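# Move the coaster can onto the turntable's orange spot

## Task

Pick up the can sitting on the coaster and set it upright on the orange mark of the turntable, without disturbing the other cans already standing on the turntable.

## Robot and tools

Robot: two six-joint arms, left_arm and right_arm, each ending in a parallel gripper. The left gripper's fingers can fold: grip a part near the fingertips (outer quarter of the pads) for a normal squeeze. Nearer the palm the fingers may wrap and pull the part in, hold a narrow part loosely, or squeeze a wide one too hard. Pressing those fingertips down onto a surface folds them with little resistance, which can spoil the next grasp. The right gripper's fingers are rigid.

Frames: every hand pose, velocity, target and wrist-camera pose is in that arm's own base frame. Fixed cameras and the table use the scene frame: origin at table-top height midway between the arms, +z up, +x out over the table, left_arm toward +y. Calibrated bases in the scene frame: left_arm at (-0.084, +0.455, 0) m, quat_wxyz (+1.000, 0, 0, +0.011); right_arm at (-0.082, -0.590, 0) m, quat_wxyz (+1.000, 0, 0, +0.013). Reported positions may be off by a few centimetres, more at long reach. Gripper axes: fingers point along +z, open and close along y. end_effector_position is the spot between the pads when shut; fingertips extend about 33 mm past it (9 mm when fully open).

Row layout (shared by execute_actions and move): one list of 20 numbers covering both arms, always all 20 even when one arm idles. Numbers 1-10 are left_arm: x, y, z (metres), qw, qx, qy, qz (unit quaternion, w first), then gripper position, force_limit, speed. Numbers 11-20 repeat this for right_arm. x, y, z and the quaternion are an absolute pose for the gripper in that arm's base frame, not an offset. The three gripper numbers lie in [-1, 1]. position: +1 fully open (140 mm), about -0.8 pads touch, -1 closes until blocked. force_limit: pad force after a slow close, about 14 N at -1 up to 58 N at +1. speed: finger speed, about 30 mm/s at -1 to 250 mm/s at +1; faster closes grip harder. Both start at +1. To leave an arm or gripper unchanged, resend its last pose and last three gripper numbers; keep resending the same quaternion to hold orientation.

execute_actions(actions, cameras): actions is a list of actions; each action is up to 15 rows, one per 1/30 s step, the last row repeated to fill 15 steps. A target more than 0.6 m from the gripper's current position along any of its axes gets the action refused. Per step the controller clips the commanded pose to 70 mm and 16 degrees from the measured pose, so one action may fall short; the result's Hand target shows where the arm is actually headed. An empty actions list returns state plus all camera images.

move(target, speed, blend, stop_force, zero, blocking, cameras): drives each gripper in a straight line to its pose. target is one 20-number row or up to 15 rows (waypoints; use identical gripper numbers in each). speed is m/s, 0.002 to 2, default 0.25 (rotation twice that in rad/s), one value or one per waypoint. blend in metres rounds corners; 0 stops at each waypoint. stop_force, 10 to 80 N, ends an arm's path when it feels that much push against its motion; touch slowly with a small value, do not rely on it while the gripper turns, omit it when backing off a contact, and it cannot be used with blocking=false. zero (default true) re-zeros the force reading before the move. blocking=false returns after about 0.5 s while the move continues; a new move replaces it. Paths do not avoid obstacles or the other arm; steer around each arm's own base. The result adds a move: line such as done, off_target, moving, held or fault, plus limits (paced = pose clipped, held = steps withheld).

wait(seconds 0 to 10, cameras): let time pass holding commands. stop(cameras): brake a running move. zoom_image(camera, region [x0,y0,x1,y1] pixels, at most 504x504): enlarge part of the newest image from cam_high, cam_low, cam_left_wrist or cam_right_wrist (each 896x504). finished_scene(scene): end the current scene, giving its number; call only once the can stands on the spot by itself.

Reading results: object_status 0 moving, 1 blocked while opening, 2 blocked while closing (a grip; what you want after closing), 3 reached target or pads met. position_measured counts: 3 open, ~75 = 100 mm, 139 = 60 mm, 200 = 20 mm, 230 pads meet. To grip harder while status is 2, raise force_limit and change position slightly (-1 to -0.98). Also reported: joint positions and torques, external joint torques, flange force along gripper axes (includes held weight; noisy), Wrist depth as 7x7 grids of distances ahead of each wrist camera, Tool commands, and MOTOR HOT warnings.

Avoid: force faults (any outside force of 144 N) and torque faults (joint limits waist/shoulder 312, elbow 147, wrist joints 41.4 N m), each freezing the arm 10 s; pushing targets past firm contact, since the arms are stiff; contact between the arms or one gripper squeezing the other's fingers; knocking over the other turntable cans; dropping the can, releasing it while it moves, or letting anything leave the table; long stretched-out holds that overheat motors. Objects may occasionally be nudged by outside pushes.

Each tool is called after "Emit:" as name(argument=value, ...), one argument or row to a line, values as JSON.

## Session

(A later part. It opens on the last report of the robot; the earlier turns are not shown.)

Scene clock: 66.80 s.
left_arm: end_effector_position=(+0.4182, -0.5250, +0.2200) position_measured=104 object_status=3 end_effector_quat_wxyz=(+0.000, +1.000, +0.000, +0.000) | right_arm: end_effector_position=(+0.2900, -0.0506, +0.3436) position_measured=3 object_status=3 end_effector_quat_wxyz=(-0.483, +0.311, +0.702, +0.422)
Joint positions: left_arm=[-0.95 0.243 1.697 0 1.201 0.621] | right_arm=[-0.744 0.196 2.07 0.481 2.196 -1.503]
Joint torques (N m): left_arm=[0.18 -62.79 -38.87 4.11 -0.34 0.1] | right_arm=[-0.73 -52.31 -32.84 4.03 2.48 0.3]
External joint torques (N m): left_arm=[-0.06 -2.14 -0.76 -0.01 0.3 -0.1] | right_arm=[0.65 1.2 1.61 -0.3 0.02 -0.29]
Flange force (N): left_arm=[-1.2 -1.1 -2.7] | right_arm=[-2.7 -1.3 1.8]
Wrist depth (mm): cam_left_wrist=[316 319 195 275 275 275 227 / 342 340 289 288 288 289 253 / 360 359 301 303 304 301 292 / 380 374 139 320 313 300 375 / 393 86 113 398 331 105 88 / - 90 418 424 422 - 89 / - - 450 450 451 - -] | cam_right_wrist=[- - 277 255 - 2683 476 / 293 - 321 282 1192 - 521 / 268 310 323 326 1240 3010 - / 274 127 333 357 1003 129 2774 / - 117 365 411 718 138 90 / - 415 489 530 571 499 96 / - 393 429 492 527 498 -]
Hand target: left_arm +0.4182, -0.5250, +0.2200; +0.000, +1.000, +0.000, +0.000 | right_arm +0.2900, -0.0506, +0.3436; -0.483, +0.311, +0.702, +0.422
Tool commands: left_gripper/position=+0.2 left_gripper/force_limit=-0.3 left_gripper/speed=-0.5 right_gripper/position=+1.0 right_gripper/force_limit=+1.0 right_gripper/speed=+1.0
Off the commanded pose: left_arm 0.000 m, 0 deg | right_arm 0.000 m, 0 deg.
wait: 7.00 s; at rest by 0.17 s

Emit:
wait(
  seconds=3.6,
)

Emit:
move(
  target=[
    [0.4398,-0.4968,0.205,0,1,0,0,0.2,-0.3,-0.5,0.29,-0.0506,0.3436,-0.483,0.311,0.702,0.422,1,1,1],
    [0.468,-0.4752,0.185,0,1,0,0,0.2,-0.3,-0.5,0.29,-0.0506,0.3436,-0.483,0.311,0.702,0.422,1,1,1],
    [0.5008,-0.4616,0.168,0,1,0,0,0.2,-0.3,-0.5,0.29,-0.0506,0.3436,-0.483,0.311,0.702,0.422,1,1,1],
    [0.536,-0.457,0.166,0,1,0,0,0.2,-0.3,-0.5,0.29,-0.0506,0.3436,-0.483,0.311,0.702,0.422,1,1,1],
    [0.5712,-0.4616,0.166,0,1,0,0,0.2,-0.3,-0.5,0.29,-0.0506,0.3436,-0.483,0.311,0.702,0.422,1,1,1],
  ],
  speed=[0.0925,0.098,0.0945,0.084,0.084],
  blend=0.015,
  blocking=false,
)

Emit:
wait(
  seconds=1.15,
  cameras=["cam_left_wrist"],
)

Emit:
move(
  target=[
    [0.5712,-0.4616,0.166,0,1,0,0,-1,-0.3,-0.7,0.29,-0.0506,0.3436,-0.483,0.311,0.702,0.422,1,1,1],
    [0.604,-0.4752,0.166,0,1,0,0,-1,-0.3,-0.7,0.29,-0.0506,0.3436,-0.483,0.311,0.702,0.422,1,1,1],
  ],
  speed=0.084,
  blend=0.01,
  blocking=false,
)

Emit:
wait(
  seconds=0.2,
  cameras=["cam_left_wrist"],
)

Emit:
move(
  target=[
    [0.6029,-0.4723,0.176,0,1,0,0,-1,-0.3,-0.7,0.29,-0.0506,0.3436,-0.483,0.311,0.702,0.422,1,1,1],
    [0.635,-0.494,0.1665,0,1,0,0,-1,-0.3,-0.7,0.29,-0.0506,0.3436,-0.483,0.311,0.702,0.422,1,1,1],
    [0.6572,-0.523,0.1665,0,1,0,0,-1,-0.3,-0.7,0.29,-0.0506,0.3436,-0.483,0.311,0.702,0.422,1,1,1],
    [0.6712,-0.5568,0.1665,0,1,0,0,-1,-0.3,-0.7,0.29,-0.0506,0.3436,-0.483,0.311,0.702,0.422,1,1,1],
    [0.676,-0.593,0.1665,0,1,0,0,-1,-0.3,-0.7,0.29,-0.0506,0.3436,-0.483,0.311,0.702,0.422,1,1,1],
  ],
  speed=[0.06,0.061,0.0865,0.0865,0.0865],
  blend=0.01,
  blocking=false,
)

Emit:
wait(
  seconds=1.05,
  cameras=["cam_left_wrist"],
)

Emit:
move(
  target=[
    [0.6712,-0.5568,0.1665,0,1,0,0,0.25,-0.3,-0.5,0.29,-0.0506,0.3436,-0.483,0.311,0.702,0.422,1,1,1],
    [0.676,-0.593,0.1665,0,1,0,0,0.25,-0.3,-0.5,0.29,-0.0506,0.3436,-0.483,0.311,0.702,0.422,1,1,1],
    [0.6712,-0.6292,0.1665,0,1,0,0,0.25,-0.3,-0.5,0.29,-0.0506,0.3436,-0.483,0.311,0.702,0.422,1,1,1],
  ],
  speed=0.0865,
  blend=0.01,
  blocking=false,
  cameras=["cam_left_wrist"],
)

Emit:
move(
  target=[
    [0.6722,-0.575,0.21,0,1,0,0,0.25,-0.3,-0.5,0.29,-0.0506,0.3436,-0.483,0.311,0.702,0.422,1,1,1],
    [0.6,-0.55,0.40,0,1,0,0,0.25,-0.3,-0.5,0.29,-0.0506,0.3436,-0.483,0.311,0.702,0.422,1,1,1],
  ],
  speed=0.15,
  blend=0.02,
  cameras=["cam_high","cam_left_wrist"],
)

Scene clock: 71.17 s.
left_arm: end_effector_position=(+0.4182, -0.5250, +0.2200) position_measured=104 object_status=3 end_effector_quat_wxyz=(+0.000, +1.000, +0.000, +0.000) | right_arm: end_effector_position=(+0.2900, -0.0506, +0.3436) position_measured=3 object_status=3 end_effector_quat_wxyz=(-0.483, +0.311, +0.702, +0.422)
Joint positions: left_arm=[-0.95 0.243 1.697 0 1.201 0.621] | right_arm=[-0.744 0.196 2.07 0.481 2.196 -1.503]
Joint torques (N m): left_arm=[0.37 -62.7 -38.91 4.05 -0.24 0.08] | right_arm=[-0.6 -52.28 -32.95 4.04 2.51 0.27]
External joint torques (N m): left_arm=[-0.25 -1.94 -0.61 0.04 0.2 -0.08] | right_arm=[0.68 0.83 1.83 -0.32 0 -0.26]
Flange force (N): left_arm=[-1.4 -1.0 -2.2] | right_arm=[-2.2 -1.5 2.6]
Wrist depth (mm): cam_left_wrist=[317 319 195 275 274 274 223 / 340 340 289 288 289 287 229 / 359 360 301 293 299 303 299 / 377 373 139 308 170 299 376 / 392 89 113 400 331 105 88 / - 90 418 425 421 - 89 / - - 451 451 450 - -] | cam_right_wrist=[- 1164 281 254 - 1092 479 / 298 1181 3684 283 1187 2598 514 / 268 310 323 333 1286 686 2870 / 273 127 333 357 1073 129 2774 / - 117 365 409 674 138 90 / - 407 493 569 562 533 96 / - 387 423 481 520 502 -]
Hand target: left_arm +0.4182, -0.5250, +0.2200; +0.000, +1.000, +0.000, +0.000 | right_arm +0.2900, -0.0506, +0.3436; -0.483, +0.311, +0.702, +0.422
Tool commands: left_gripper/position=+0.2 left_gripper/force_limit=-0.3 left_gripper/speed=-0.5 right_gripper/position=+1.0 right_gripper/force_limit=+1.0 right_gripper/speed=+1.0
Off the commanded pose: left_arm 0.000 m, 0 deg | right_arm 0.000 m, 0 deg.
wait: 3.60 s; at rest from the start

Scene clock: 71.67 s.
left_arm: end_effector_position=(+0.4401, -0.4977, +0.2049) position_measured=104 object_status=3 end_effector_quat_wxyz=(+0.000, +1.000, +0.000, +0.000) end_effector_velocity=(+0.060, +0.061, -0.043) end_effector_angular_velocity=(+0.001, +0.001, +0.000) | right_arm: end_effector_position=(+0.2900, -0.0506, +0.3436) position_measured=3 object_status=3 end_effector_quat_wxyz=(-0.483, +0.311, +0.702, +0.422)
Joint positions: left_arm=[-0.899 0.241 1.728 0 1.172 0.672] | right_arm=[-0.744 0.196 2.07 0.481 2.196 -1.503]
Joint velocities: left_arm=[0.127 0.019 0.059 0 -0.077 0.128] | right_arm=[within noise]
Joint torques (N m): left_arm=[-1.14 -62.28 -38.68 4 -0.12 0.01] | right_arm=[-0.68 -52.5 -32.94 4.02 2.49 0.3]
External joint torques (N m): left_arm=[0.92 -0.82 -0.43 0.04 0.06 -0.01] | right_arm=[0.72 0.71 1.66 -0.28 0.03 -0.29]
Flange force (N): left_arm=[0.8 -1.1 -1.1] | right_arm=[-2.0 -1.3 2.4]
Wrist depth (mm): cam_left_wrist=[301 307 262 262 260 261 261 / 328 327 273 276 274 275 271 / 345 343 286 278 289 285 217 / 363 358 139 216 209 298 295 / 375 89 113 316 315 105 88 / - 90 402 406 406 - 89 / - - 433 432 431 - -] | cam_right_wrist=[2146 - 284 255 - 2626 495 / 298 1159 319 281 1181 3125 527 / 269 310 322 337 1320 684 - / 273 127 333 370 995 129 2654 / - 117 366 407 673 129 90 / - 403 498 545 573 570 96 / - 386 434 461 521 494 -]
Hand target: left_arm +0.4443, -0.4937, +0.2018; +0.000, +1.000, +0.000, +0.000 | right_arm +0.2900, -0.0506, +0.3436; -0.483, +0.311, +0.702, +0.422
Tool commands: left_gripper/position=+0.2 left_gripper/force_limit=-0.3 left_gripper/speed=-0.5 right_gripper/position=+1.0 right_gripper/force_limit=+1.0 right_gripper/speed=+1.0
Off the commanded pose: left_arm 0.141 m, 0 deg | right_arm 0.000 m, 0 deg.
move: running; path passed 0 of 5 targets

Scene clock: 72.83 s.
left_arm: end_effector_position=(+0.5286, -0.4582, +0.1665) position_measured=104 object_status=3 end_effector_quat_wxyz=(+0.000, +1.000, +0.000, +0.000) end_effector_velocity=(+0.083, +0.006, -0.004) end_effector_angular_velocity=(+0.001, +0.001, -0.001) | right_arm: end_effector_position=(+0.2900, -0.0506, +0.3436) position_measured=3 object_status=3 end_effector_quat_wxyz=(-0.483, +0.311, +0.702, +0.422)
Joint positions: left_arm=[-0.764 0.32 1.699 0 1.123 0.807] | right_arm=[-0.744 0.196 2.07 0.481 2.196 -1.503]
Joint velocities: left_arm=[0.088 0.089 -0.116 0 0.028 0.088] | right_arm=[within noise]
Joint torques (N m): left_arm=[-1.18 -69.15 -37.84 3.92 -0.78 0.04] | right_arm=[-0.74 -52.36 -32.9 4.05 2.45 0.28]
External joint torques (N m): left_arm=[0.67 -1.76 -0.55 0.03 0.73 -0.04] | right_arm=[0.7 0.61 1.68 -0.32 0.06 -0.27]
Flange force (N): left_arm=[-0.2 -1.3 -3.0] | right_arm=[-1.8 -1.4 2.5]
Wrist depth (mm): cam_left_wrist=[277 275 230 227 225 226 225 / 278 283 237 237 237 234 236 / 292 298 250 247 248 243 248 / 319 320 157 172 174 248 262 / 331 89 113 179 278 105 88 / - 90 355 292 295 - 89 / - - 383 384 308 - -] | cam_right_wrist=[- - 277 253 - 987 - / 291 342 320 286 1198 - 560 / 269 309 323 324 1395 3165 581 / - 127 332 357 1083 129 560 / - 117 366 403 641 138 89 / - 403 504 549 579 564 96 / - 394 415 - - 496 -]
Hand target: left_arm +0.5337, -0.4579, +0.1663; +0.000, +1.000, +0.000, +0.000 | right_arm +0.2900, -0.0506, +0.3436; -0.483, +0.311, +0.702, +0.422
Tool commands: left_gripper/position=+0.2 left_gripper/force_limit=-0.3 left_gripper/speed=-0.5 right_gripper/position=+1.0 right_gripper/force_limit=+1.0 right_gripper/speed=+1.0
Off the commanded pose: left_arm 0.043 m, 0 deg | right_arm 0.000 m, 0 deg.
earlier move: running; path passed 3 of 5 targets
wait: 1.17 s; no rest
Images, in order (width x height): cam_left_wrist 896x504.

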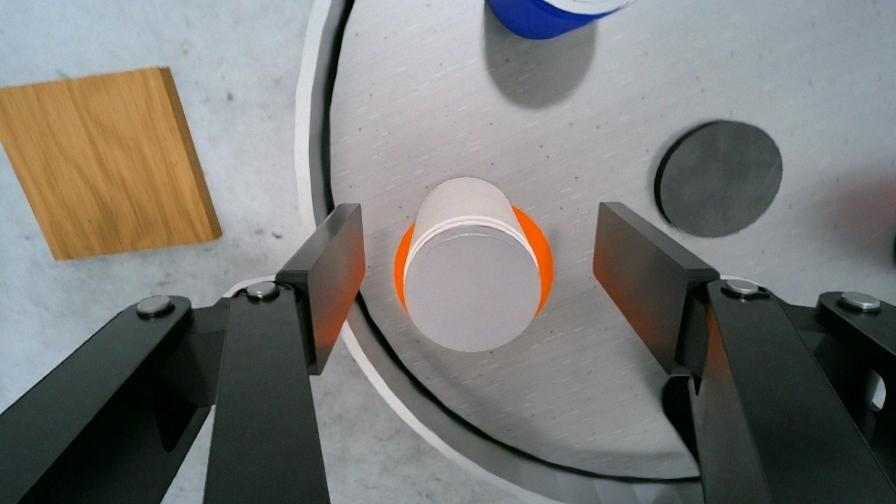

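Scene clock: 73.33 s.
left_arm: end_effector_position=(+0.5698, -0.4614, +0.1660) position_measured=146 object_status=0 end_effector_quat_wxyz=(+0.000, +1.000, +0.000, +0.000) end_effector_velocity=(+0.060, -0.006, -0.001) end_effector_angular_velocity=(+0.000, +0.000, +0.001) | right_arm: end_effector_position=(+0.2900, -0.0506, +0.3436) position_measured=3 object_status=3 end_effector_quat_wxyz=(-0.483, +0.311, +0.702, +0.422)
Joint positions: left_arm=[-0.728 0.369 1.63 0 1.142 0.843] | right_arm=[-0.744 0.196 2.07 0.481 2.196 -1.503]
Joint velocities: left_arm=[0.048 0.076 -0.107 0 0.031 0.047] | right_arm=[within noise]
Joint torques (N m): left_arm=[-0.99 -81.55 -35.83 3.63 0.17 0.03] | right_arm=[-0.78 -52.42 -32.95 4.04 2.5 0.25]
External joint torques (N m): left_arm=[-1.45 0.27 -0.97 0.07 0.03 -0.03] | right_arm=[0.76 1.26 1.9 -0.32 0 -0.24]
Flange force (N): left_arm=[0.6 3.1 -0.8] | right_arm=[-2.9 -1.4 2.3]
Wrist depth (mm): cam_left_wrist=[275 275 272 225 186 145 225 / 289 288 242 236 236 236 236 / 295 300 249 246 248 248 248 / 307 312 233 171 143 253 261 / 333 85 93 179 177 92 88 / - 74 - 294 295 - 71 / - 65 - 307 312 - 69] | cam_right_wrist=[2626 - 287 254 2774 1087 2307 / 291 345 315 290 1204 3010 2329 / 269 308 322 327 1198 3125 547 / 274 127 333 358 - 129 575 / - 117 366 425 693 138 90 / - 402 495 584 560 553 96 / - 394 428 457 512 498 -]
Hand target: left_arm +0.5712, -0.4616, +0.1660; +0.000, +1.000, +0.000, +0.000 | right_arm +0.2900, -0.0506, +0.3436; -0.483, +0.311, +0.702, +0.422
Tool commands: left_gripper/position=-1.0 left_gripper/force_limit=-0.3 left_gripper/speed=-0.7 right_gripper/position=+1.0 right_gripper/force_limit=+1.0 right_gripper/speed=+1.0
Off the commanded pose: left_arm 0.037 m, 0 deg | right_arm 0.000 m, 0 deg.
earlier move: replaced; path passed 3 of 5 targets
move: running; path passed 1 of 2 targets; blend cut to 0 m at target 1

Scene clock: 73.53 s.
left_arm: end_effector_position=(+0.5712, -0.4616, +0.1660) position_measured=166 object_status=0 end_effector_quat_wxyz=(+0.000, +1.000, +0.000, +0.000) | right_arm: end_effector_position=(+0.2900, -0.0506, +0.3436) position_measured=3 object_status=3 end_effector_quat_wxyz=(-0.483, +0.311, +0.702, +0.422)
Joint positions: left_arm=[-0.727 0.371 1.627 0 1.143 0.844] | right_arm=[-0.744 0.196 2.07 0.481 2.196 -1.503]
Joint torques (N m): left_arm=[-0.64 -71.68 -35.44 3.88 -0.18 0.13] | right_arm=[-0.8 -52.41 -32.92 4.05 2.47 0.31]
External joint torques (N m): left_arm=[0.79 -4.88 -3.1 0.11 0.14 -0.13] | right_arm=[0.7 1.02 1.84 -0.33 0.03 -0.29]
Flange force (N): left_arm=[0.2 -1.0 -6.6] | right_arm=[-2.5 -1.6 2.4]
Wrist depth (mm): cam_left_wrist=[276 275 272 226 222 145 225 / 289 289 241 237 237 237 236 / 294 301 250 246 249 248 247 / 308 312 257 169 169 256 261 / 339 91 93 177 175 93 271 / - 70 82 294 - 68 71 / - - - 310 - - 70] | cam_right_wrist=[- 1087 275 255 - 2545 2545 / 298 320 345 282 1187 - 3336 / 268 310 323 332 1253 - 556 / 273 127 334 357 1029 129 574 / - 117 366 409 684 138 89 / - 403 493 526 582 562 96 / - 396 434 473 517 494 -]
Hand target: left_arm +0.5712, -0.4616, +0.1660; +0.000, +1.000, +0.000, +0.000 | right_arm +0.2900, -0.0506, +0.3436; -0.483, +0.311, +0.702, +0.422
Tool commands: left_gripper/position=-1.0 left_gripper/force_limit=-0.3 left_gripper/speed=-0.7 right_gripper/position=+1.0 right_gripper/force_limit=+1.0 right_gripper/speed=+1.0
Off the commanded pose: left_arm 0.035 m, 0 deg | right_arm 0.000 m, 0 deg.
earlier move: running; path passed 1 of 2 targets; blend cut to 0 m at target 1
wait: 0.20 s; no rest
Images, in order (width x height): cam_left_wrist 896x504.

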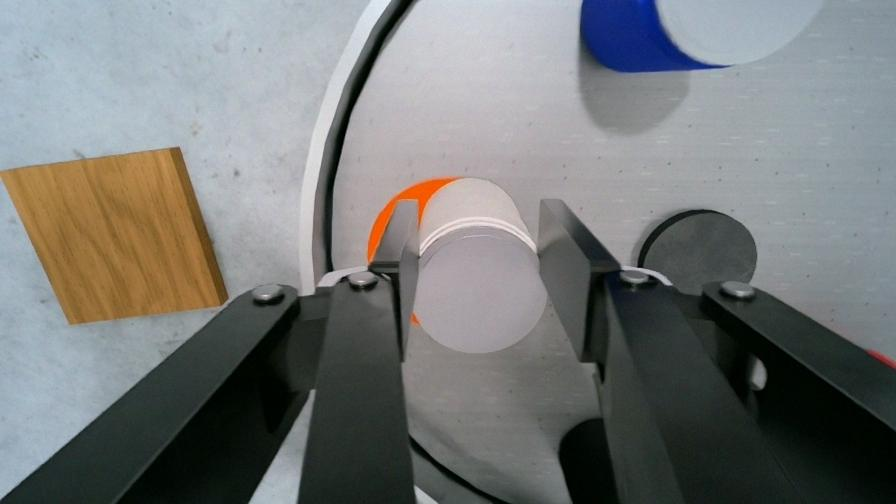

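Scene clock: 74.03 s.
left_arm: end_effector_position=(+0.5943, -0.4694, +0.1733) position_measured=168 object_status=2 end_effector_quat_wxyz=(+0.000, +1.000, +0.000, +0.000) end_effector_velocity=(+0.056, -0.020, +0.016) end_effector_angular_velocity=(-0.001, -0.001, -0.001) | right_arm: end_effector_position=(+0.2900, -0.0506, +0.3436) position_measured=3 object_status=3 end_effector_quat_wxyz=(-0.483, +0.311, +0.702, +0.422)
Joint positions: left_arm=[-0.714 0.4 1.57 0 1.171 0.857] | right_arm=[-0.744 0.196 2.07 0.481 2.196 -1.503]
Joint velocities: left_arm=[0.029 0.072 -0.138 0 0.065 0.029] | right_arm=[within noise]
Joint torques (N m): left_arm=[1.63 -79.4 -38.49 3.93 -0.25 0.02] | right_arm=[-0.68 -52.44 -32.98 4.04 2.47 0.26]
External joint torques (N m): left_arm=[-1.58 -0.47 -0.62 0.12 0.21 -0.02] | right_arm=[0.58 1.13 1.7 -0.3 0.04 -0.25]
Flange force (N): left_arm=[-0.8 2.1 -1.3] | right_arm=[-2.5 -1.5 2.0]
Wrist depth (mm): cam_left_wrist=[281 281 281 232 232 180 151 / 295 295 290 244 243 242 239 / 308 307 258 217 253 255 255 / 314 320 275 168 166 267 268 / 336 91 94 182 138 93 278 / - 70 81 304 - 68 71 / - - - 318 - - 70] | cam_right_wrist=[- 1204 281 254 - 1112 3010 / 299 336 343 283 1192 - 2397 / 267 321 323 332 1272 3291 - / 272 118 333 363 - 129 564 / - 117 366 411 691 138 90 / - 404 496 549 589 601 96 / - 392 428 470 520 500 -]
Hand target: left_arm +0.5977, -0.4706, +0.1741; +0.000, +1.000, +0.000, +0.000 | right_arm +0.2900, -0.0506, +0.3436; -0.483, +0.311, +0.702, +0.422
Tool commands: left_gripper/position=-1.0 left_gripper/force_limit=-0.3 left_gripper/speed=-0.7 right_gripper/position=+1.0 right_gripper/force_limit=+1.0 right_gripper/speed=+1.0
Off the commanded pose: left_arm 0.148 m, 0 deg | right_arm 0.000 m, 0 deg.
earlier move: replaced; path passed 1 of 2 targets; blend cut to 0 m at target 1
move: running; path passed 0 of 5 targets

Scene clock: 75.10 s.
left_arm: end_effector_position=(+0.6485, -0.5115, +0.1665) position_measured=168 object_status=2 end_effector_quat_wxyz=(+0.000, +1.000, +0.000, +0.000) end_effector_velocity=(+0.051, -0.068, +0.000) end_effector_angular_velocity=(+0.000, -0.001, -0.001) | right_arm: end_effector_position=(+0.2900, -0.0506, +0.3436) position_measured=3 object_status=3 end_effector_quat_wxyz=(-0.483, +0.311, +0.702, +0.422)
Joint positions: left_arm=[-0.71 0.508 1.42 0 1.214 0.861] | right_arm=[-0.744 0.196 2.07 0.481 2.196 -1.503]
Joint velocities: left_arm=[-0.023 0.125 -0.198 0 0.072 -0.022] | right_arm=[within noise]
Joint torques (N m): left_arm=[-0.28 -88.3 -38.45 4.08 -0.6 -0.01] | right_arm=[-0.6 -52.47 -32.93 4.05 2.46 0.28]
External joint torques (N m): left_arm=[0.53 -2.37 -1.11 0.01 0.57 0.01] | right_arm=[0.52 1.41 1.87 -0.33 0.04 -0.27]
Flange force (N): left_arm=[0.1 -0.8 -3.4] | right_arm=[-3.0 -1.8 1.9]
Wrist depth (mm): cam_left_wrist=[276 275 275 269 226 225 215 / 290 288 283 237 236 236 237 / 303 303 250 246 249 244 191 / 316 321 260 169 166 262 173 / 325 91 94 177 175 93 176 / - 70 81 294 - 80 71 / - - - 314 - - 70] | cam_right_wrist=[- 1078 276 254 5610 1008 - / 292 1143 318 282 1192 2468 - / 268 299 322 338 1349 3047 - / 273 127 332 360 1204 129 604 / - 117 366 407 646 138 90 / - 403 497 531 570 606 96 / - 392 430 468 512 498 -]
Hand target: left_arm +0.6516, -0.5158, +0.1665; +0.000, +1.000, +0.000, +0.000 | right_arm +0.2900, -0.0506, +0.3436; -0.483, +0.311, +0.702, +0.422
Tool commands: left_gripper/position=-1.0 left_gripper/force_limit=-0.3 left_gripper/speed=-0.7 right_gripper/position=+1.0 right_gripper/force_limit=+1.0 right_gripper/speed=+1.0
Off the commanded pose: left_arm 0.086 m, 0 deg | right_arm 0.000 m, 0 deg.
earlier move: running; path passed 2 of 5 targets
wait: 1.07 s; no rest
Images, in order (width x height): cam_left_wrist 896x504.

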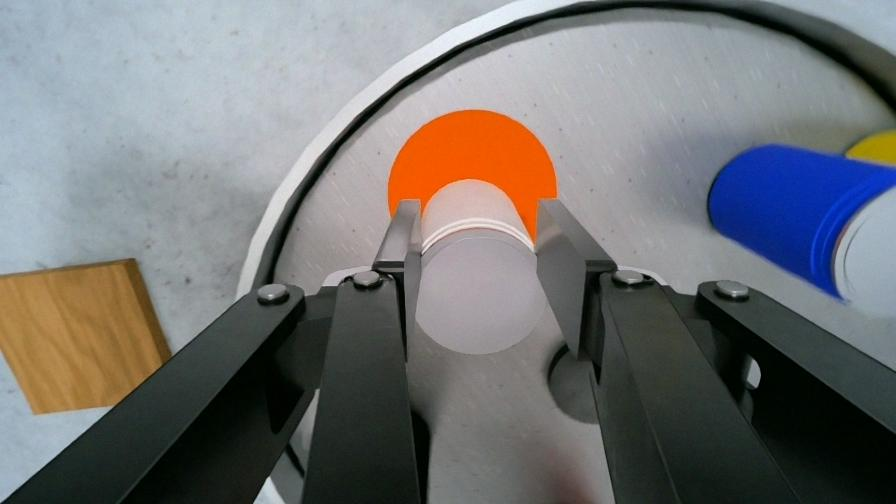

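Scene clock: 75.60 s.
left_arm: end_effector_position=(+0.6679, -0.5500, +0.1665) position_measured=115 object_status=0 end_effector_quat_wxyz=(+0.000, +1.000, +0.000, +0.000) end_effector_velocity=(+0.033, -0.080, -0.001) end_effector_angular_velocity=(+0.001, +0.001, +0.000) | right_arm: end_effector_position=(+0.2900, -0.0506, +0.3436) position_measured=3 object_status=3 end_effector_quat_wxyz=(-0.483, +0.311, +0.702, +0.422)
Joint positions: left_arm=[-0.729 0.569 1.322 0 1.25 0.842] | right_arm=[-0.744 0.196 2.07 0.481 2.196 -1.503]
Joint velocities: left_arm=[-0.043 0.122 -0.197 0 0.076 -0.043] | right_arm=[within noise]
Joint torques (N m): left_arm=[-0.1 -92.26 -39.78 4.12 -0.46 -0.01] | right_arm=[-0.68 -52.44 -32.82 4.02 2.49 0.28]
External joint torques (N m): left_arm=[-0.62 -4.2 -0.37 0.01 0.43 0.01] | right_arm=[0.91 0.93 1.63 -0.3 0.02 -0.27]
Flange force (N): left_arm=[-4.5 -2.8 -3.2] | right_arm=[-2.4 -0.9 2.3]
Wrist depth (mm): cam_left_wrist=[276 275 275 269 216 271 274 / 289 289 283 238 236 236 281 / 304 301 250 246 248 248 246 / 320 313 139 172 173 239 255 / 325 86 96 179 274 95 88 / - - 273 292 289 - 74 / - 71 314 313 312 - -] | cam_right_wrist=[- 1112 278 254 - 1008 2654 / 293 1181 317 284 1192 - 2713 / 268 310 323 333 1279 3981 - / 274 126 333 356 1003 129 112 / - 117 363 426 693 138 89 / - 403 488 562 574 605 96 / - 411 417 487 504 498 -]
Hand target: left_arm +0.6698, -0.5549, +0.1665; +0.000, +1.000, +0.000, +0.000 | right_arm +0.2900, -0.0506, +0.3436; -0.483, +0.311, +0.702, +0.422
Tool commands: left_gripper/position=+0.25 left_gripper/force_limit=-0.3 left_gripper/speed=-0.5 right_gripper/position=+1.0 right_gripper/force_limit=+1.0 right_gripper/speed=+1.0
Off the commanded pose: left_arm 0.079 m, 0 deg | right_arm 0.000 m, 0 deg.
earlier move: replaced; path passed 2 of 5 targets
move: running; path passed 0 of 3 targets
Images, in order (width x height): cam_left_wrist 896x504.

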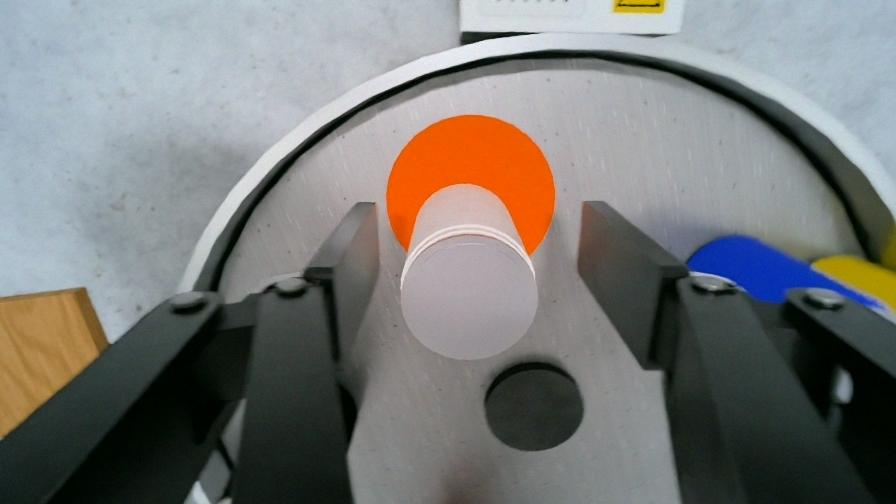

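Scene clock: 77.60 s.
left_arm: end_effector_position=(+0.6000, -0.5500, +0.4000) position_measured=98 object_status=3 end_effector_quat_wxyz=(+0.000, +1.000, +0.000, +0.000) | right_arm: end_effector_position=(+0.2900, -0.0506, +0.3436) position_measured=3 object_status=3 end_effector_quat_wxyz=(-0.483, +0.311, +0.702, +0.422)
Joint positions: left_arm=[-0.784 0.423 1.122 0 1.597 0.786] | right_arm=[-0.744 0.196 2.07 0.481 2.196 -1.503]
Joint torques (N m): left_arm=[0.47 -83.01 -41.71 4.45 -0.31 0.01] | right_arm=[-0.74 -52.44 -32.89 4.03 2.45 0.28]
External joint torques (N m): left_arm=[-0.54 -1.74 -0.52 -0.09 0.27 -0.01] | right_arm=[0.78 0.88 1.66 -0.29 0.06 -0.26]
Flange force (N): left_arm=[-1.6 -0.6 -1.4] | right_arm=[-2.2 -1.2 2.3]
Wrist depth (mm): cam_left_wrist=[491 488 483 437 439 485 487 / 514 512 467 461 450 498 511 / 543 533 482 484 483 493 535 / 571 569 139 512 502 470 565 / 588 88 120 541 535 108 88 / - 89 628 630 637 - 89 / - - 677 684 686 - -] | cam_right_wrist=[- 1181 280 255 3086 1037 - / 292 329 303 287 1198 3086 2571 / 268 311 323 325 1078 - - / 274 127 334 356 964 129 2870 / - 117 368 414 691 129 90 / - 405 504 558 567 553 96 / - 395 435 454 - 501 -]
Hand target: left_arm +0.6000, -0.5500, +0.4000; +0.000, +1.000, +0.000, +0.000 | right_arm +0.2900, -0.0506, +0.3436; -0.483, +0.311, +0.702, +0.422
Off the commanded pose: left_arm 0.000 m, 0 deg | right_arm 0.000 m, 0 deg.
earlier move: replaced; path passed 0 of 3 targets
move: done
Images, in order (width x height): cam_high 896x504, cam_left_wrist 896x504.

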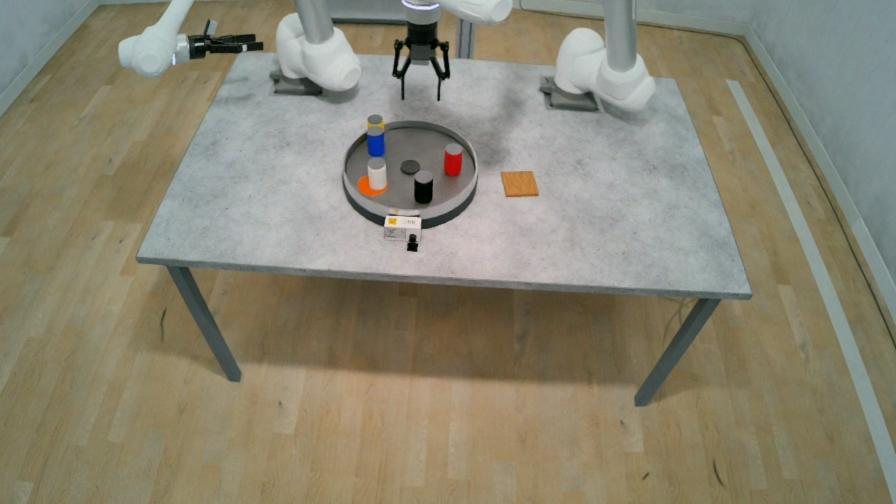

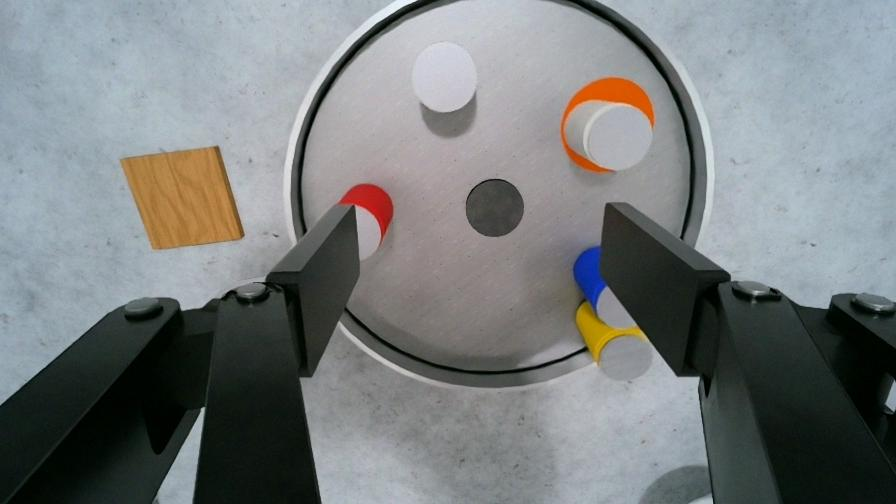

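Emit:
move(
  target=[
    [0.44,-0.5,0.3,0,0.889,0.458,0,0.1,-0.3,-0.5,0.29,-0.0506,0.3436,-0.483,0.311,0.702,0.422,1,1,1],
    [0.387,-0.507,0.22,0,0.889,0.458,0,0.1,-0.3,-0.5,0.29,-0.0506,0.3436,-0.483,0.311,0.702,0.422,1,1,1],
  ],
  blend=0.03,
  cameras=["cam_left_wrist"],
)

Emit:
wait(
  seconds=4,
  cameras=["cam_left_wrist"],
)

Scene clock: 81.40 s.
left_arm: end_effector_position=(+0.3870, -0.5070, +0.2201) position_measured=117 object_status=3 end_effector_quat_wxyz=(+0.000, +0.889, +0.458, +0.000) | right_arm: end_effector_position=(+0.2900, -0.0506, +0.3436) position_measured=3 object_status=3 end_effector_quat_wxyz=(-0.483, +0.311, +0.702, +0.422)
Joint positions: left_arm=[-0.973 0.192 1.761 0 1.188 -0.354] | right_arm=[-0.744 0.196 2.07 0.481 2.196 -1.503]
Joint torques (N m): left_arm=[0.64 -58.64 -38.44 4.08 -0.29 0.05] | right_arm=[-0.62 -52.46 -33.02 4.03 2.46 0.28]
External joint torques (N m): left_arm=[-0.54 -0.51 -0.84 0 0.29 -0.05] | right_arm=[0.66 1.22 1.78 -0.3 0.04 -0.27]
Flange force (N): left_arm=[-1.1 0.5 -1.8] | right_arm=[-2.7 -1.4 2.1]
Wrist depth (mm): cam_left_wrist=[326 324 323 275 275 274 274 / 341 341 339 288 286 283 285 / 361 358 357 302 301 303 303 / 378 376 139 320 229 313 319 / 390 85 96 343 240 95 88 / - - 413 422 350 - 75 / - 71 451 453 451 - -] | cam_right_wrist=[2204 2654 280 254 - 1078 505 / 292 1159 317 283 1187 588 2307 / 268 309 323 332 1259 599 - / 274 127 333 358 995 129 - / - 117 367 418 664 138 89 / - 402 494 541 573 533 96 / - 394 429 473 511 495 -]
Hand target: left_arm +0.3870, -0.5070, +0.2200; +0.000, +0.889, +0.458, +0.000 | right_arm +0.2900, -0.0506, +0.3436; -0.483, +0.311, +0.702, +0.422
Off the commanded pose: left_arm 0.000 m, 0 deg | right_arm 0.000 m, 0 deg.
move: done
Images, in order (width x height): cam_left_wrist 896x504.

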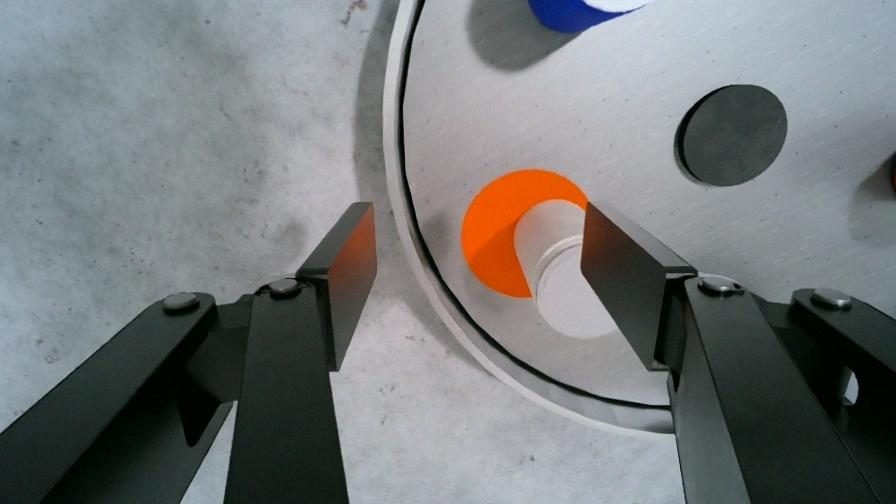

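Scene clock: 85.40 s.
left_arm: end_effector_position=(+0.3870, -0.5070, +0.2200) position_measured=117 object_status=3 end_effector_quat_wxyz=(+0.000, +0.889, +0.458, +0.000) | right_arm: end_effector_position=(+0.2900, -0.0506, +0.3436) position_measured=3 object_status=3 end_effector_quat_wxyz=(-0.483, +0.311, +0.702, +0.422)
Joint positions: left_arm=[-0.973 0.192 1.761 0 1.188 -0.354] | right_arm=[-0.744 0.196 2.07 0.481 2.196 -1.503]
Joint torques (N m): left_arm=[0.6 -58.23 -38.77 4.08 -0.25 0.07] | right_arm=[-0.53 -52.42 -32.96 4.01 2.47 0.31]
External joint torques (N m): left_arm=[-0.63 -0.75 -0.46 -0.01 0.25 -0.07] | right_arm=[0.63 1.3 1.88 -0.3 0.03 -0.3]
Flange force (N): left_arm=[-1.0 -0.6 -1.5] | right_arm=[-2.9 -1.6 2.1]
Wrist depth (mm): cam_left_wrist=[324 325 324 275 275 274 275 / 341 342 340 288 288 281 285 / 359 357 356 303 301 303 302 / 380 377 139 316 229 313 319 / 391 86 96 343 237 95 88 / - - 413 426 351 - 75 / - 71 452 451 451 - -] | cam_right_wrist=[2519 2713 3857 255 - 1073 507 / 298 1175 3381 290 1175 606 2545 / 268 311 323 329 1175 599 2837 / 273 127 334 355 - 129 2571 / - 117 362 407 643 138 90 / - 401 476 547 578 606 96 / - 399 429 481 522 498 -]
Hand target: left_arm +0.3870, -0.5070, +0.2200; +0.000, +0.889, +0.458, +0.000 | right_arm +0.2900, -0.0506, +0.3436; -0.483, +0.311, +0.702, +0.422
Tool commands: left_gripper/position=+0.1 left_gripper/force_limit=-0.3 left_gripper/speed=-0.5 right_gripper/position=+1.0 right_gripper/force_limit=+1.0 right_gripper/speed=+1.0
Off the commanded pose: left_arm 0.000 m, 0 deg | right_arm 0.000 m, 0 deg.
wait: 4.00 s; at rest by 0.17 s
Images, in order (width x height): cam_left_wrist 896x504.

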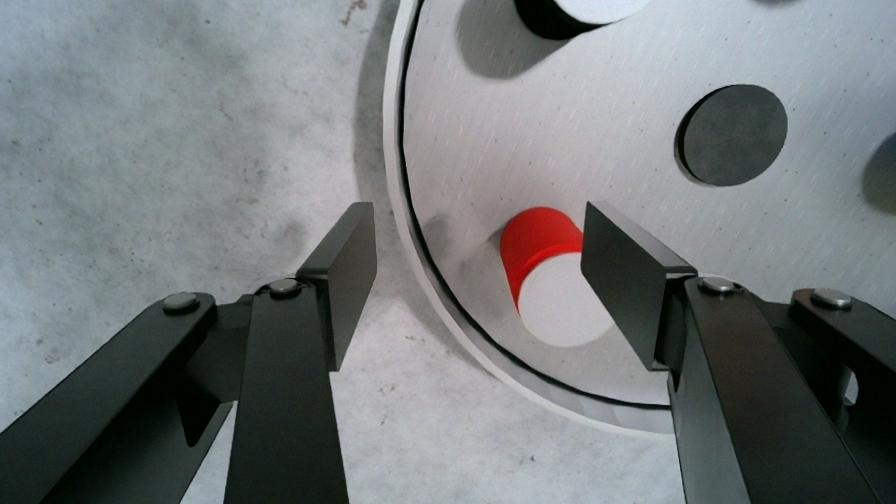

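Emit:
wait(
  seconds=3.72,
)

Emit:
move(
  target=[
    [0.4144,-0.4714,0.205,0,0.889,0.458,0,0.1,-0.3,-0.5,0.29,-0.0506,0.3436,-0.483,0.311,0.702,0.422,1,1,1],
    [0.45,-0.444,0.185,0,0.889,0.458,0,0.1,-0.3,-0.5,0.29,-0.0506,0.3436,-0.483,0.311,0.702,0.422,1,1,1],
    [0.4915,-0.4269,0.168,0,0.889,0.458,0,0.1,-0.3,-0.5,0.29,-0.0506,0.3436,-0.483,0.311,0.702,0.422,1,1,1],
    [0.536,-0.421,0.166,0,0.889,0.458,0,0.1,-0.3,-0.5,0.29,-0.0506,0.3436,-0.483,0.311,0.702,0.422,1,1,1],
    [0.5805,-0.4269,0.166,0,0.889,0.458,0,0.1,-0.3,-0.5,0.29,-0.0506,0.3436,-0.483,0.311,0.702,0.422,1,1,1],
  ],
  speed=[0.112,0.116,0.1135,0.1062,0.1062],
  blend=0.015,
  blocking=false,
)

Emit:
wait(
  seconds=1.15,
  cameras=["cam_left_wrist"],
)

Emit:
move(
  target=[
    [0.6004,-0.4335,0.166,0,0.889,0.458,0,-1,-0.3,-0.5,0.29,-0.0506,0.3436,-0.483,0.311,0.702,0.422,1,1,1],
    [0.6466,-0.4612,0.166,0,0.889,0.458,0,-1,-0.3,-0.5,0.29,-0.0506,0.3436,-0.483,0.311,0.702,0.422,1,1,1],
  ],
  speed=0.1062,
  blend=0.01,
  blocking=false,
)

Emit:
wait(
  seconds=0.15,
  cameras=["cam_left_wrist"],
)

Emit:
move(
  target=[
    [0.625,-0.445,0.2,0,0.889,0.458,0,-1,-0.3,-0.5,0.29,-0.0506,0.3436,-0.483,0.311,0.702,0.422,1,1,1],
    [0.6,-0.44,0.31,0,0.889,0.458,0,-1,-0.3,-0.5,0.29,-0.0506,0.3436,-0.483,0.311,0.702,0.422,1,1,1],
    [0.4165,-0.524,0.275,0,1,0,0,-1,-0.3,-0.5,0.29,-0.0506,0.3436,-0.483,0.311,0.702,0.422,1,1,1],
  ],
  speed=[0.12,0.2,0.2],
  blend=0.015,
  cameras=["cam_left_wrist","cam_high"],
)

Emit:
wait(
  seconds=2.5,
  cameras=["cam_left_wrist"],
)

Scene clock: 89.77 s.
left_arm: end_effector_position=(+0.3870, -0.5070, +0.2200) position_measured=117 object_status=3 end_effector_quat_wxyz=(+0.000, +0.889, +0.458, +0.000) | right_arm: end_effector_position=(+0.2900, -0.0506, +0.3436) position_measured=3 object_status=3 end_effector_quat_wxyz=(-0.483, +0.311, +0.702, +0.422)
Joint positions: left_arm=[-0.973 0.192 1.761 0 1.188 -0.354] | right_arm=[-0.744 0.196 2.07 0.481 2.196 -1.503]
Joint torques (N m): left_arm=[0.26 -58.32 -38.68 4.1 -0.24 0.06] | right_arm=[-0.61 -52.44 -33 4.03 2.44 0.28]
External joint torques (N m): left_arm=[-0.24 -0.59 -0.54 -0.03 0.25 -0.06] | right_arm=[0.58 0.91 1.74 -0.29 0.07 -0.27]
Flange force (N): left_arm=[-0.5 0.0 -1.4] | right_arm=[-2.1 -1.5 2.2]
Wrist depth (mm): cam_left_wrist=[325 325 323 275 275 274 275 / 339 339 339 289 289 284 286 / 359 357 359 263 301 302 303 / 380 376 139 229 226 313 319 / 390 86 96 345 237 95 88 / - - 412 423 353 - 75 / - 71 452 450 450 - -] | cam_right_wrist=[2128 - 275 254 - 2654 496 / 300 1138 318 282 1170 614 2265 / 269 311 321 344 1240 643 2265 / 273 127 334 369 995 129 - / - 117 366 411 653 129 90 / - 404 476 - 571 551 96 / - 394 433 461 516 514 -]
Hand target: left_arm +0.3870, -0.5070, +0.2200; +0.000, +0.889, +0.458, +0.000 | right_arm +0.2900, -0.0506, +0.3436; -0.483, +0.311, +0.702, +0.422
Tool commands: left_gripper/position=+0.1 left_gripper/force_limit=-0.3 left_gripper/speed=-0.5 right_gripper/position=+1.0 right_gripper/force_limit=+1.0 right_gripper/speed=+1.0
Off the commanded pose: left_arm 0.000 m, 0 deg | right_arm 0.000 m, 0 deg.
wait: 3.73 s; at rest from the start

Scene clock: 90.27 s.
left_arm: end_effector_position=(+0.4136, -0.4734, +0.2055) position_measured=117 object_status=3 end_effector_quat_wxyz=(+0.000, +0.889, +0.458, +0.000) end_effector_velocity=(+0.074, +0.077, -0.037) end_effector_angular_velocity=(-0.005, -0.004, +0.000) | right_arm: end_effector_position=(+0.2900, -0.0506, +0.3436) position_measured=3 object_status=3 end_effector_quat_wxyz=(-0.483, +0.311, +0.702, +0.422)
Joint positions: left_arm=[-0.908 0.187 1.795 0 1.159 -0.289] | right_arm=[-0.744 0.196 2.07 0.481 2.196 -1.503]
Joint velocities: left_arm=[0.168 0.008 0.063 0 -0.077 0.167] | right_arm=[within noise]
Joint torques (N m): left_arm=[1.54 -54.89 -37.91 4.06 -0.48 0.15] | right_arm=[-0.76 -52.56 -32.97 4.02 2.47 0.29]
External joint torques (N m): left_arm=[-1.27 -1.19 -0.74 -0.02 0.44 -0.15] | right_arm=[0.93 0.57 1.83 -0.3 0.04 -0.28]
Flange force (N): left_arm=[-2.1 -0.9 -2.4] | right_arm=[-1.9 -1.2 3.0]
Wrist depth (mm): cam_left_wrist=[314 312 311 264 263 262 262 / 327 326 327 272 275 275 274 / 345 345 343 205 290 284 288 / 363 363 139 212 212 293 304 / 374 86 96 319 221 95 88 / - - 403 348 343 - 75 / - 71 435 434 357 - -] | cam_right_wrist=[2683 1175 279 254 2743 1050 520 / 300 1153 319 287 1181 2837 2373 / 268 311 323 344 1320 660 - / 274 127 334 369 939 129 4047 / - 117 367 436 709 129 89 / - 404 497 561 579 571 96 / - 392 430 470 521 501 -]
Hand target: left_arm +0.4189, -0.4682, +0.2024; +0.000, +0.889, +0.458, +0.000 | right_arm +0.2900, -0.0506, +0.3436; -0.483, +0.311, +0.702, +0.422
Tool commands: left_gripper/position=+0.1 left_gripper/force_limit=-0.3 left_gripper/speed=-0.5 right_gripper/position=+1.0 right_gripper/force_limit=+1.0 right_gripper/speed=+1.0
Off the commanded pose: left_arm 0.178 m, 0 deg | right_arm 0.000 m, 0 deg.
move: running; path passed 0 of 5 targets

Scene clock: 91.43 s.
left_arm: end_effector_position=(+0.5235, -0.4226, +0.1666) position_measured=117 object_status=3 end_effector_quat_wxyz=(+0.000, +0.889, +0.458, +0.000) end_effector_velocity=(+0.106, +0.012, -0.005) end_effector_angular_velocity=(+0.001, +0.001, +0.000) | right_arm: end_effector_position=(+0.2900, -0.0506, +0.3436) position_measured=3 object_status=3 end_effector_quat_wxyz=(-0.483, +0.311, +0.702, +0.422)
Joint positions: left_arm=[-0.731 0.28 1.753 0 1.109 -0.111] | right_arm=[-0.744 0.196 2.07 0.481 2.196 -1.503]
Joint velocities: left_arm=[0.119 0.114 -0.143 0 0.03 0.118] | right_arm=[within noise]
Joint torques (N m): left_arm=[-1.73 -62.83 -36.35 3.83 -0.66 0.04] | right_arm=[-0.85 -52.39 -32.89 4.05 2.47 0.29]
External joint torques (N m): left_arm=[1.13 -3.48 -1.59 0.09 0.66 -0.04] | right_arm=[0.71 1.1 1.58 -0.3 0.04 -0.28]
Flange force (N): left_arm=[1.7 -1.5 -5.3] | right_arm=[-2.5 -1.2 1.9]
Wrist depth (mm): cam_left_wrist=[276 275 275 274 230 228 221 / 289 288 290 240 237 237 236 / 306 304 300 166 250 250 249 / 321 321 139 172 258 257 262 / - 90 111 183 278 95 88 / - 79 292 191 291 - 75 / - - 314 309 314 - -] | cam_right_wrist=[- - 287 254 2545 2626 2420 / 292 334 344 285 1210 2598 558 / 269 309 322 338 1299 2837 619 / 274 127 333 358 1003 129 627 / - 117 368 408 690 129 90 / - 402 497 545 577 541 96 / - 395 427 480 520 501 -]
Hand target: left_arm +0.5302, -0.4220, +0.1663; +0.000, +0.889, +0.458, +0.000 | right_arm +0.2900, -0.0506, +0.3436; -0.483, +0.311, +0.702, +0.422
Tool commands: left_gripper/position=+0.1 left_gripper/force_limit=-0.3 left_gripper/speed=-0.5 right_gripper/position=+1.0 right_gripper/force_limit=+1.0 right_gripper/speed=+1.0
Off the commanded pose: left_arm 0.057 m, 0 deg | right_arm 0.000 m, 0 deg.
earlier move: running; path passed 3 of 5 targets
wait: 1.17 s; no rest
Images, in order (width x height): cam_left_wrist 896x504.

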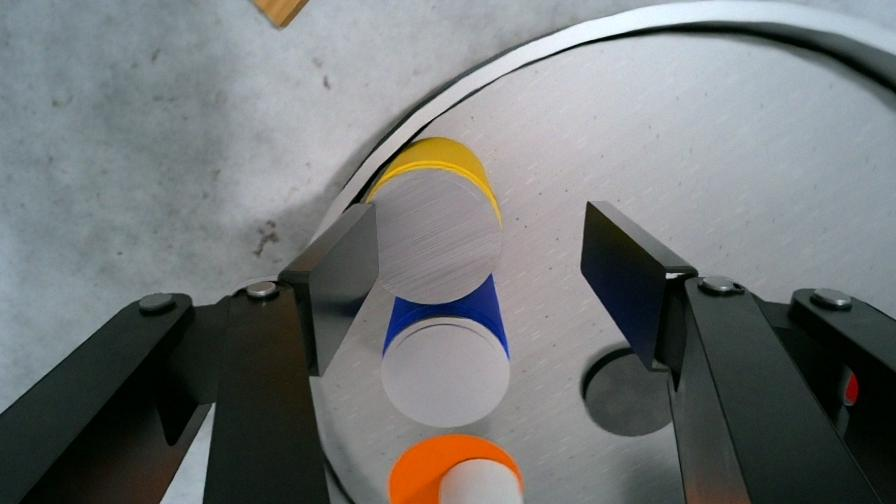

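Scene clock: 91.93 s.
left_arm: end_effector_position=(+0.5755, -0.4290, +0.1661) position_measured=174 object_status=0 end_effector_quat_wxyz=(+0.000, +0.889, +0.458, +0.000) end_effector_velocity=(+0.105, -0.019, +0.000) end_effector_angular_velocity=(-0.001, -0.002, -0.001) | right_arm: end_effector_position=(+0.2900, -0.0506, +0.3436) position_measured=3 object_status=3 end_effector_quat_wxyz=(-0.483, +0.311, +0.702, +0.422)
Joint positions: left_arm=[-0.689 0.347 1.662 0 1.133 -0.069] | right_arm=[-0.744 0.196 2.07 0.481 2.196 -1.503]
Joint velocities: left_arm=[0.073 0.14 -0.198 0 0.056 0.074] | right_arm=[within noise]
Joint torques (N m): left_arm=[-1.03 -68.47 -33.88 3.94 -0.24 -0.09] | right_arm=[-0.93 -52.39 -32.92 4.03 2.46 0.27]
External joint torques (N m): left_arm=[1.18 -5.32 -4.73 0.07 0.24 0.09] | right_arm=[0.91 0.69 1.61 -0.28 0.05 -0.26]
Flange force (N): left_arm=[1.7 2.3 -8.8] | right_arm=[-1.9 -0.9 2.5]
Wrist depth (mm): cam_left_wrist=[276 266 274 273 273 273 274 / 289 289 287 241 236 238 285 / 304 303 254 166 246 248 246 / 320 319 228 166 152 262 262 / 335 91 90 184 112 93 271 / - 80 72 291 - 78 70 / - 73 298 310 - - 68] | cam_right_wrist=[4184 - 283 254 - 1117 2165 / 298 314 317 282 1204 2519 2519 / 269 310 322 332 1320 - 639 / 274 127 333 367 - 129 619 / - 117 366 405 695 138 90 / - 401 479 507 578 551 96 / - 394 429 469 526 504 -]
Hand target: left_arm +0.5825, -0.4302, +0.1660; +0.000, +0.889, +0.458, +0.000 | right_arm +0.2900, -0.0506, +0.3436; -0.483, +0.311, +0.702, +0.422
Tool commands: left_gripper/position=-1.0 left_gripper/force_limit=-0.3 left_gripper/speed=-0.5 right_gripper/position=+1.0 right_gripper/force_limit=+1.0 right_gripper/speed=+1.0
Off the commanded pose: left_arm 0.078 m, 0 deg | right_arm 0.000 m, 0 deg.
earlier move: replaced; path passed 3 of 5 targets
move: running; path passed 0 of 2 targets

Scene clock: 92.10 s.
left_arm: end_effector_position=(+0.5933, -0.4323, +0.1660) position_measured=197 object_status=0 end_effector_quat_wxyz=(+0.000, +0.889, +0.458, +0.000) end_effector_velocity=(+0.101, -0.023, -0.001) end_effector_angular_velocity=(+0.001, +0.001, +0.002) | right_arm: end_effector_position=(+0.2900, -0.0506, +0.3436) position_measured=3 object_status=3 end_effector_quat_wxyz=(-0.483, +0.311, +0.702, +0.422)
Joint positions: left_arm=[-0.677 0.371 1.628 0 1.143 -0.057] | right_arm=[-0.744 0.196 2.07 0.481 2.196 -1.503]
Joint velocities: left_arm=[0.062 0.141 -0.203 0 0.063 0.061] | right_arm=[within noise]
Joint torques (N m): left_arm=[-3.67 -72.26 -35.36 3.99 0.05 0.26] | right_arm=[-0.69 -52.64 -32.91 4.03 2.46 0.26]
External joint torques (N m): left_arm=[2.57 -3.78 -3.37 0 -0.05 -0.26] | right_arm=[0.87 1.21 1.68 -0.3 0.05 -0.25]
Flange force (N): left_arm=[3.1 1.7 -5.8] | right_arm=[-2.7 -1.0 2.0]
Wrist depth (mm): cam_left_wrist=[275 265 274 274 274 273 274 / 288 288 288 247 241 282 287 / 304 303 251 166 248 249 246 / 320 316 257 165 257 263 256 / 333 91 96 194 89 89 273 / - 74 72 291 68 78 71 / - - - 315 - - -] | cam_right_wrist=[2774 2774 3798 254 3248 1112 3125 / 292 1164 342 283 1204 - - / 269 309 322 327 1349 2626 636 / 273 127 332 356 - 129 616 / - 117 365 409 684 129 90 / - 408 506 558 585 555 96 / - 395 435 456 521 501 -]
Hand target: left_arm +0.5996, -0.4341, +0.1660; +0.000, +0.889, +0.458, +0.000 | right_arm +0.2900, -0.0506, +0.3436; -0.483, +0.311, +0.702, +0.422
Tool commands: left_gripper/position=-1.0 left_gripper/force_limit=-0.3 left_gripper/speed=-0.5 right_gripper/position=+1.0 right_gripper/force_limit=+1.0 right_gripper/speed=+1.0
Off the commanded pose: left_arm 0.061 m, 0 deg | right_arm 0.000 m, 0 deg.
earlier move: running; path passed 0 of 2 targets
wait: 0.17 s; no rest
Images, in order (width x height): cam_left_wrist 896x504.

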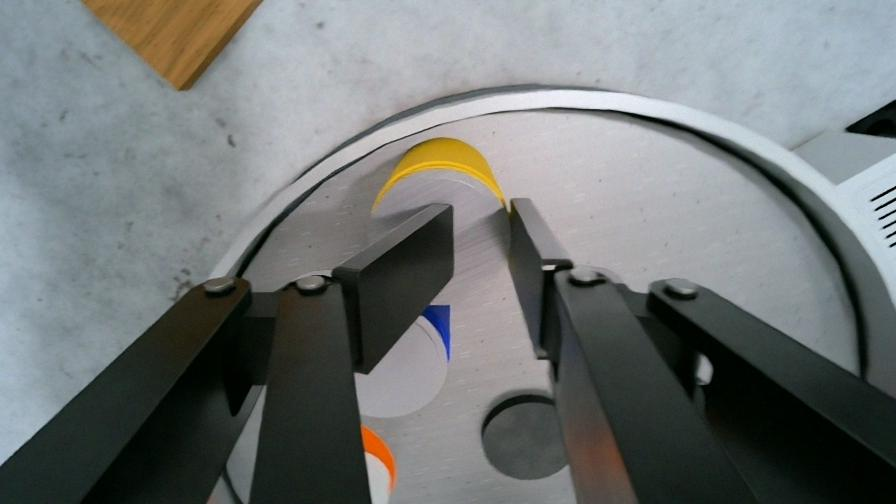

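Scene clock: 95.73 s.
left_arm: end_effector_position=(+0.4165, -0.5240, +0.2750) position_measured=232 object_status=3 end_effector_quat_wxyz=(+0.000, +1.000, +0.000, +0.000) | right_arm: end_effector_position=(+0.2900, -0.0506, +0.3436) position_measured=3 object_status=3 end_effector_quat_wxyz=(-0.483, +0.311, +0.702, +0.422)
Joint positions: left_arm=[-0.951 0.212 1.633 0 1.297 0.62] | right_arm=[-0.744 0.196 2.07 0.481 2.196 -1.503]
Joint torques (N m): left_arm=[0.1 -61.11 -40.21 4.15 -0.35 0.08] | right_arm=[-0.66 -52.54 -32.84 4.04 2.47 0.29]
External joint torques (N m): left_arm=[-0.11 -1.73 -0.65 0.08 0.31 -0.08] | right_arm=[0.55 0.64 1.4 -0.28 0.05 -0.28]
Flange force (N): left_arm=[-1.0 -0.9 -2.2] | right_arm=[-1.7 -1.3 1.9]
Wrist depth (mm): cam_left_wrist=[364 369 248 325 325 326 321 / 393 393 340 341 341 340 341 / 414 414 363 355 351 354 411 / 436 437 434 125 357 428 434 / 460 457 80 84 89 447 456 / 492 - 72 - 71 - 482 / - - - - - - -] | cam_right_wrist=[2286 1024 281 254 - 1092 484 / 292 317 3630 283 1170 2805 522 / 268 307 322 327 1247 605 - / 273 127 333 361 1012 129 2904 / - 117 362 426 693 138 90 / - 402 479 555 569 605 96 / - 384 416 470 527 498 -]
Hand target: left_arm +0.4165, -0.5240, +0.2750; +0.000, +1.000, +0.000, +0.000 | right_arm +0.2900, -0.0506, +0.3436; -0.483, +0.311, +0.702, +0.422
Off the commanded pose: left_arm 0.000 m, 0 deg | right_arm 0.000 m, 0 deg.
earlier move: replaced; path passed 0 of 2 targets
move: done
Images, in order (width x height): cam_high 896x504, cam_left_wrist 896x504.

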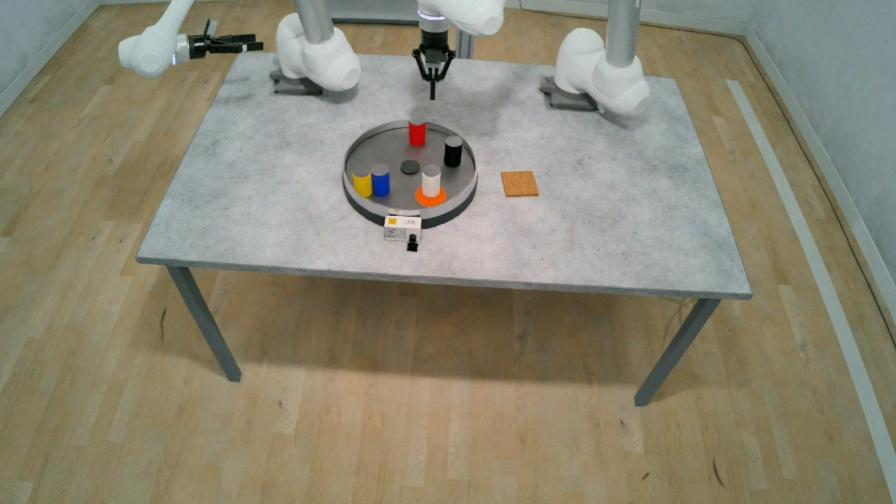

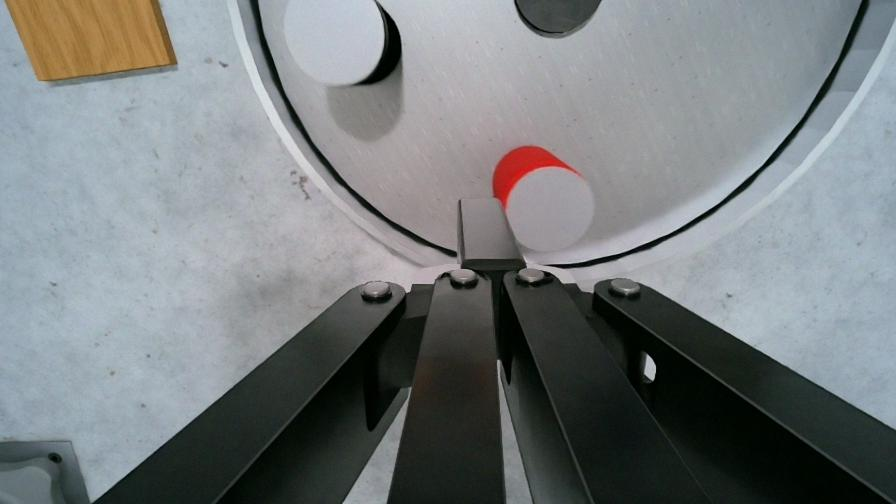

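Scene clock: 98.23 s.
left_arm: end_effector_position=(+0.4165, -0.5240, +0.2750) position_measured=232 object_status=3 end_effector_quat_wxyz=(+0.000, +1.000, +0.000, +0.000) | right_arm: end_effector_position=(+0.2900, -0.0506, +0.3436) position_measured=3 object_status=3 end_effector_quat_wxyz=(-0.483, +0.311, +0.702, +0.422)
Joint positions: left_arm=[-0.951 0.212 1.633 0 1.297 0.62] | right_arm=[-0.744 0.196 2.07 0.481 2.196 -1.503]
Joint torques (N m): left_arm=[0.88 -61.22 -40.45 4.18 -0.36 0.1] | right_arm=[-0.6 -52.46 -32.87 4.03 2.49 0.27]
External joint torques (N m): left_arm=[-0.97 -1.4 -0.33 0.04 0.32 -0.1] | right_arm=[0.77 0.84 1.73 -0.31 0.02 -0.26]
Flange force (N): left_arm=[-2.2 -0.2 -1.6] | right_arm=[-2.2 -1.3 2.5]
Wrist depth (mm): cam_left_wrist=[364 371 326 324 326 323 321 / 395 394 341 339 342 289 306 / 415 413 361 358 361 313 406 / 438 437 437 125 371 428 432 / 461 456 80 84 89 448 458 / 490 - 72 - 71 - 477 / - - - - - - -] | cam_right_wrist=[- - 273 255 3798 999 483 / 298 320 318 290 1181 3047 534 / 269 311 322 325 1292 569 - / 273 126 333 357 882 129 2519 / - 117 368 424 693 138 90 / - 401 496 544 571 551 96 / - 396 428 472 515 506 -]
Hand target: left_arm +0.4165, -0.5240, +0.2750; +0.000, +1.000, +0.000, +0.000 | right_arm +0.2900, -0.0506, +0.3436; -0.483, +0.311, +0.702, +0.422
Tool commands: left_gripper/position=-1.0 left_gripper/force_limit=-0.3 left_gripper/speed=-0.5 right_gripper/position=+1.0 right_gripper/force_limit=+1.0 right_gripper/speed=+1.0
Off the commanded pose: left_arm 0.000 m, 0 deg | right_arm 0.000 m, 0 deg.
wait: 2.50 s; at rest by 0.17 s
Images, in order (width x height): cam_left_wrist 896x504.

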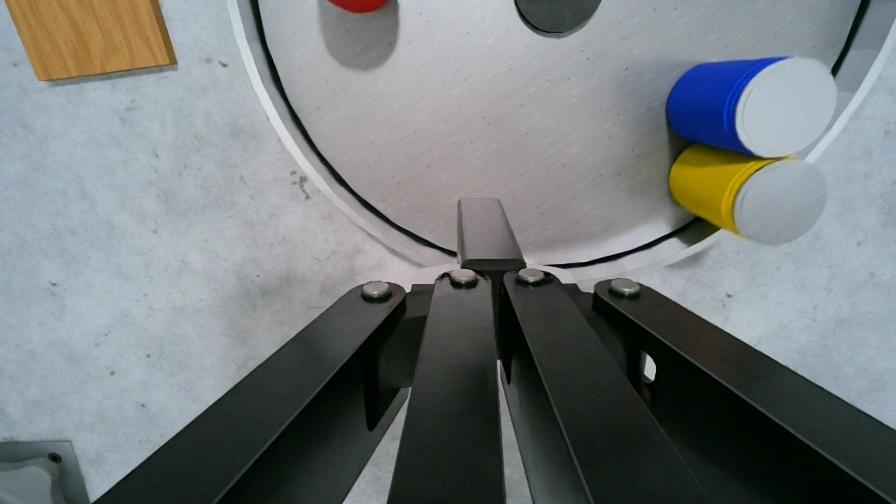

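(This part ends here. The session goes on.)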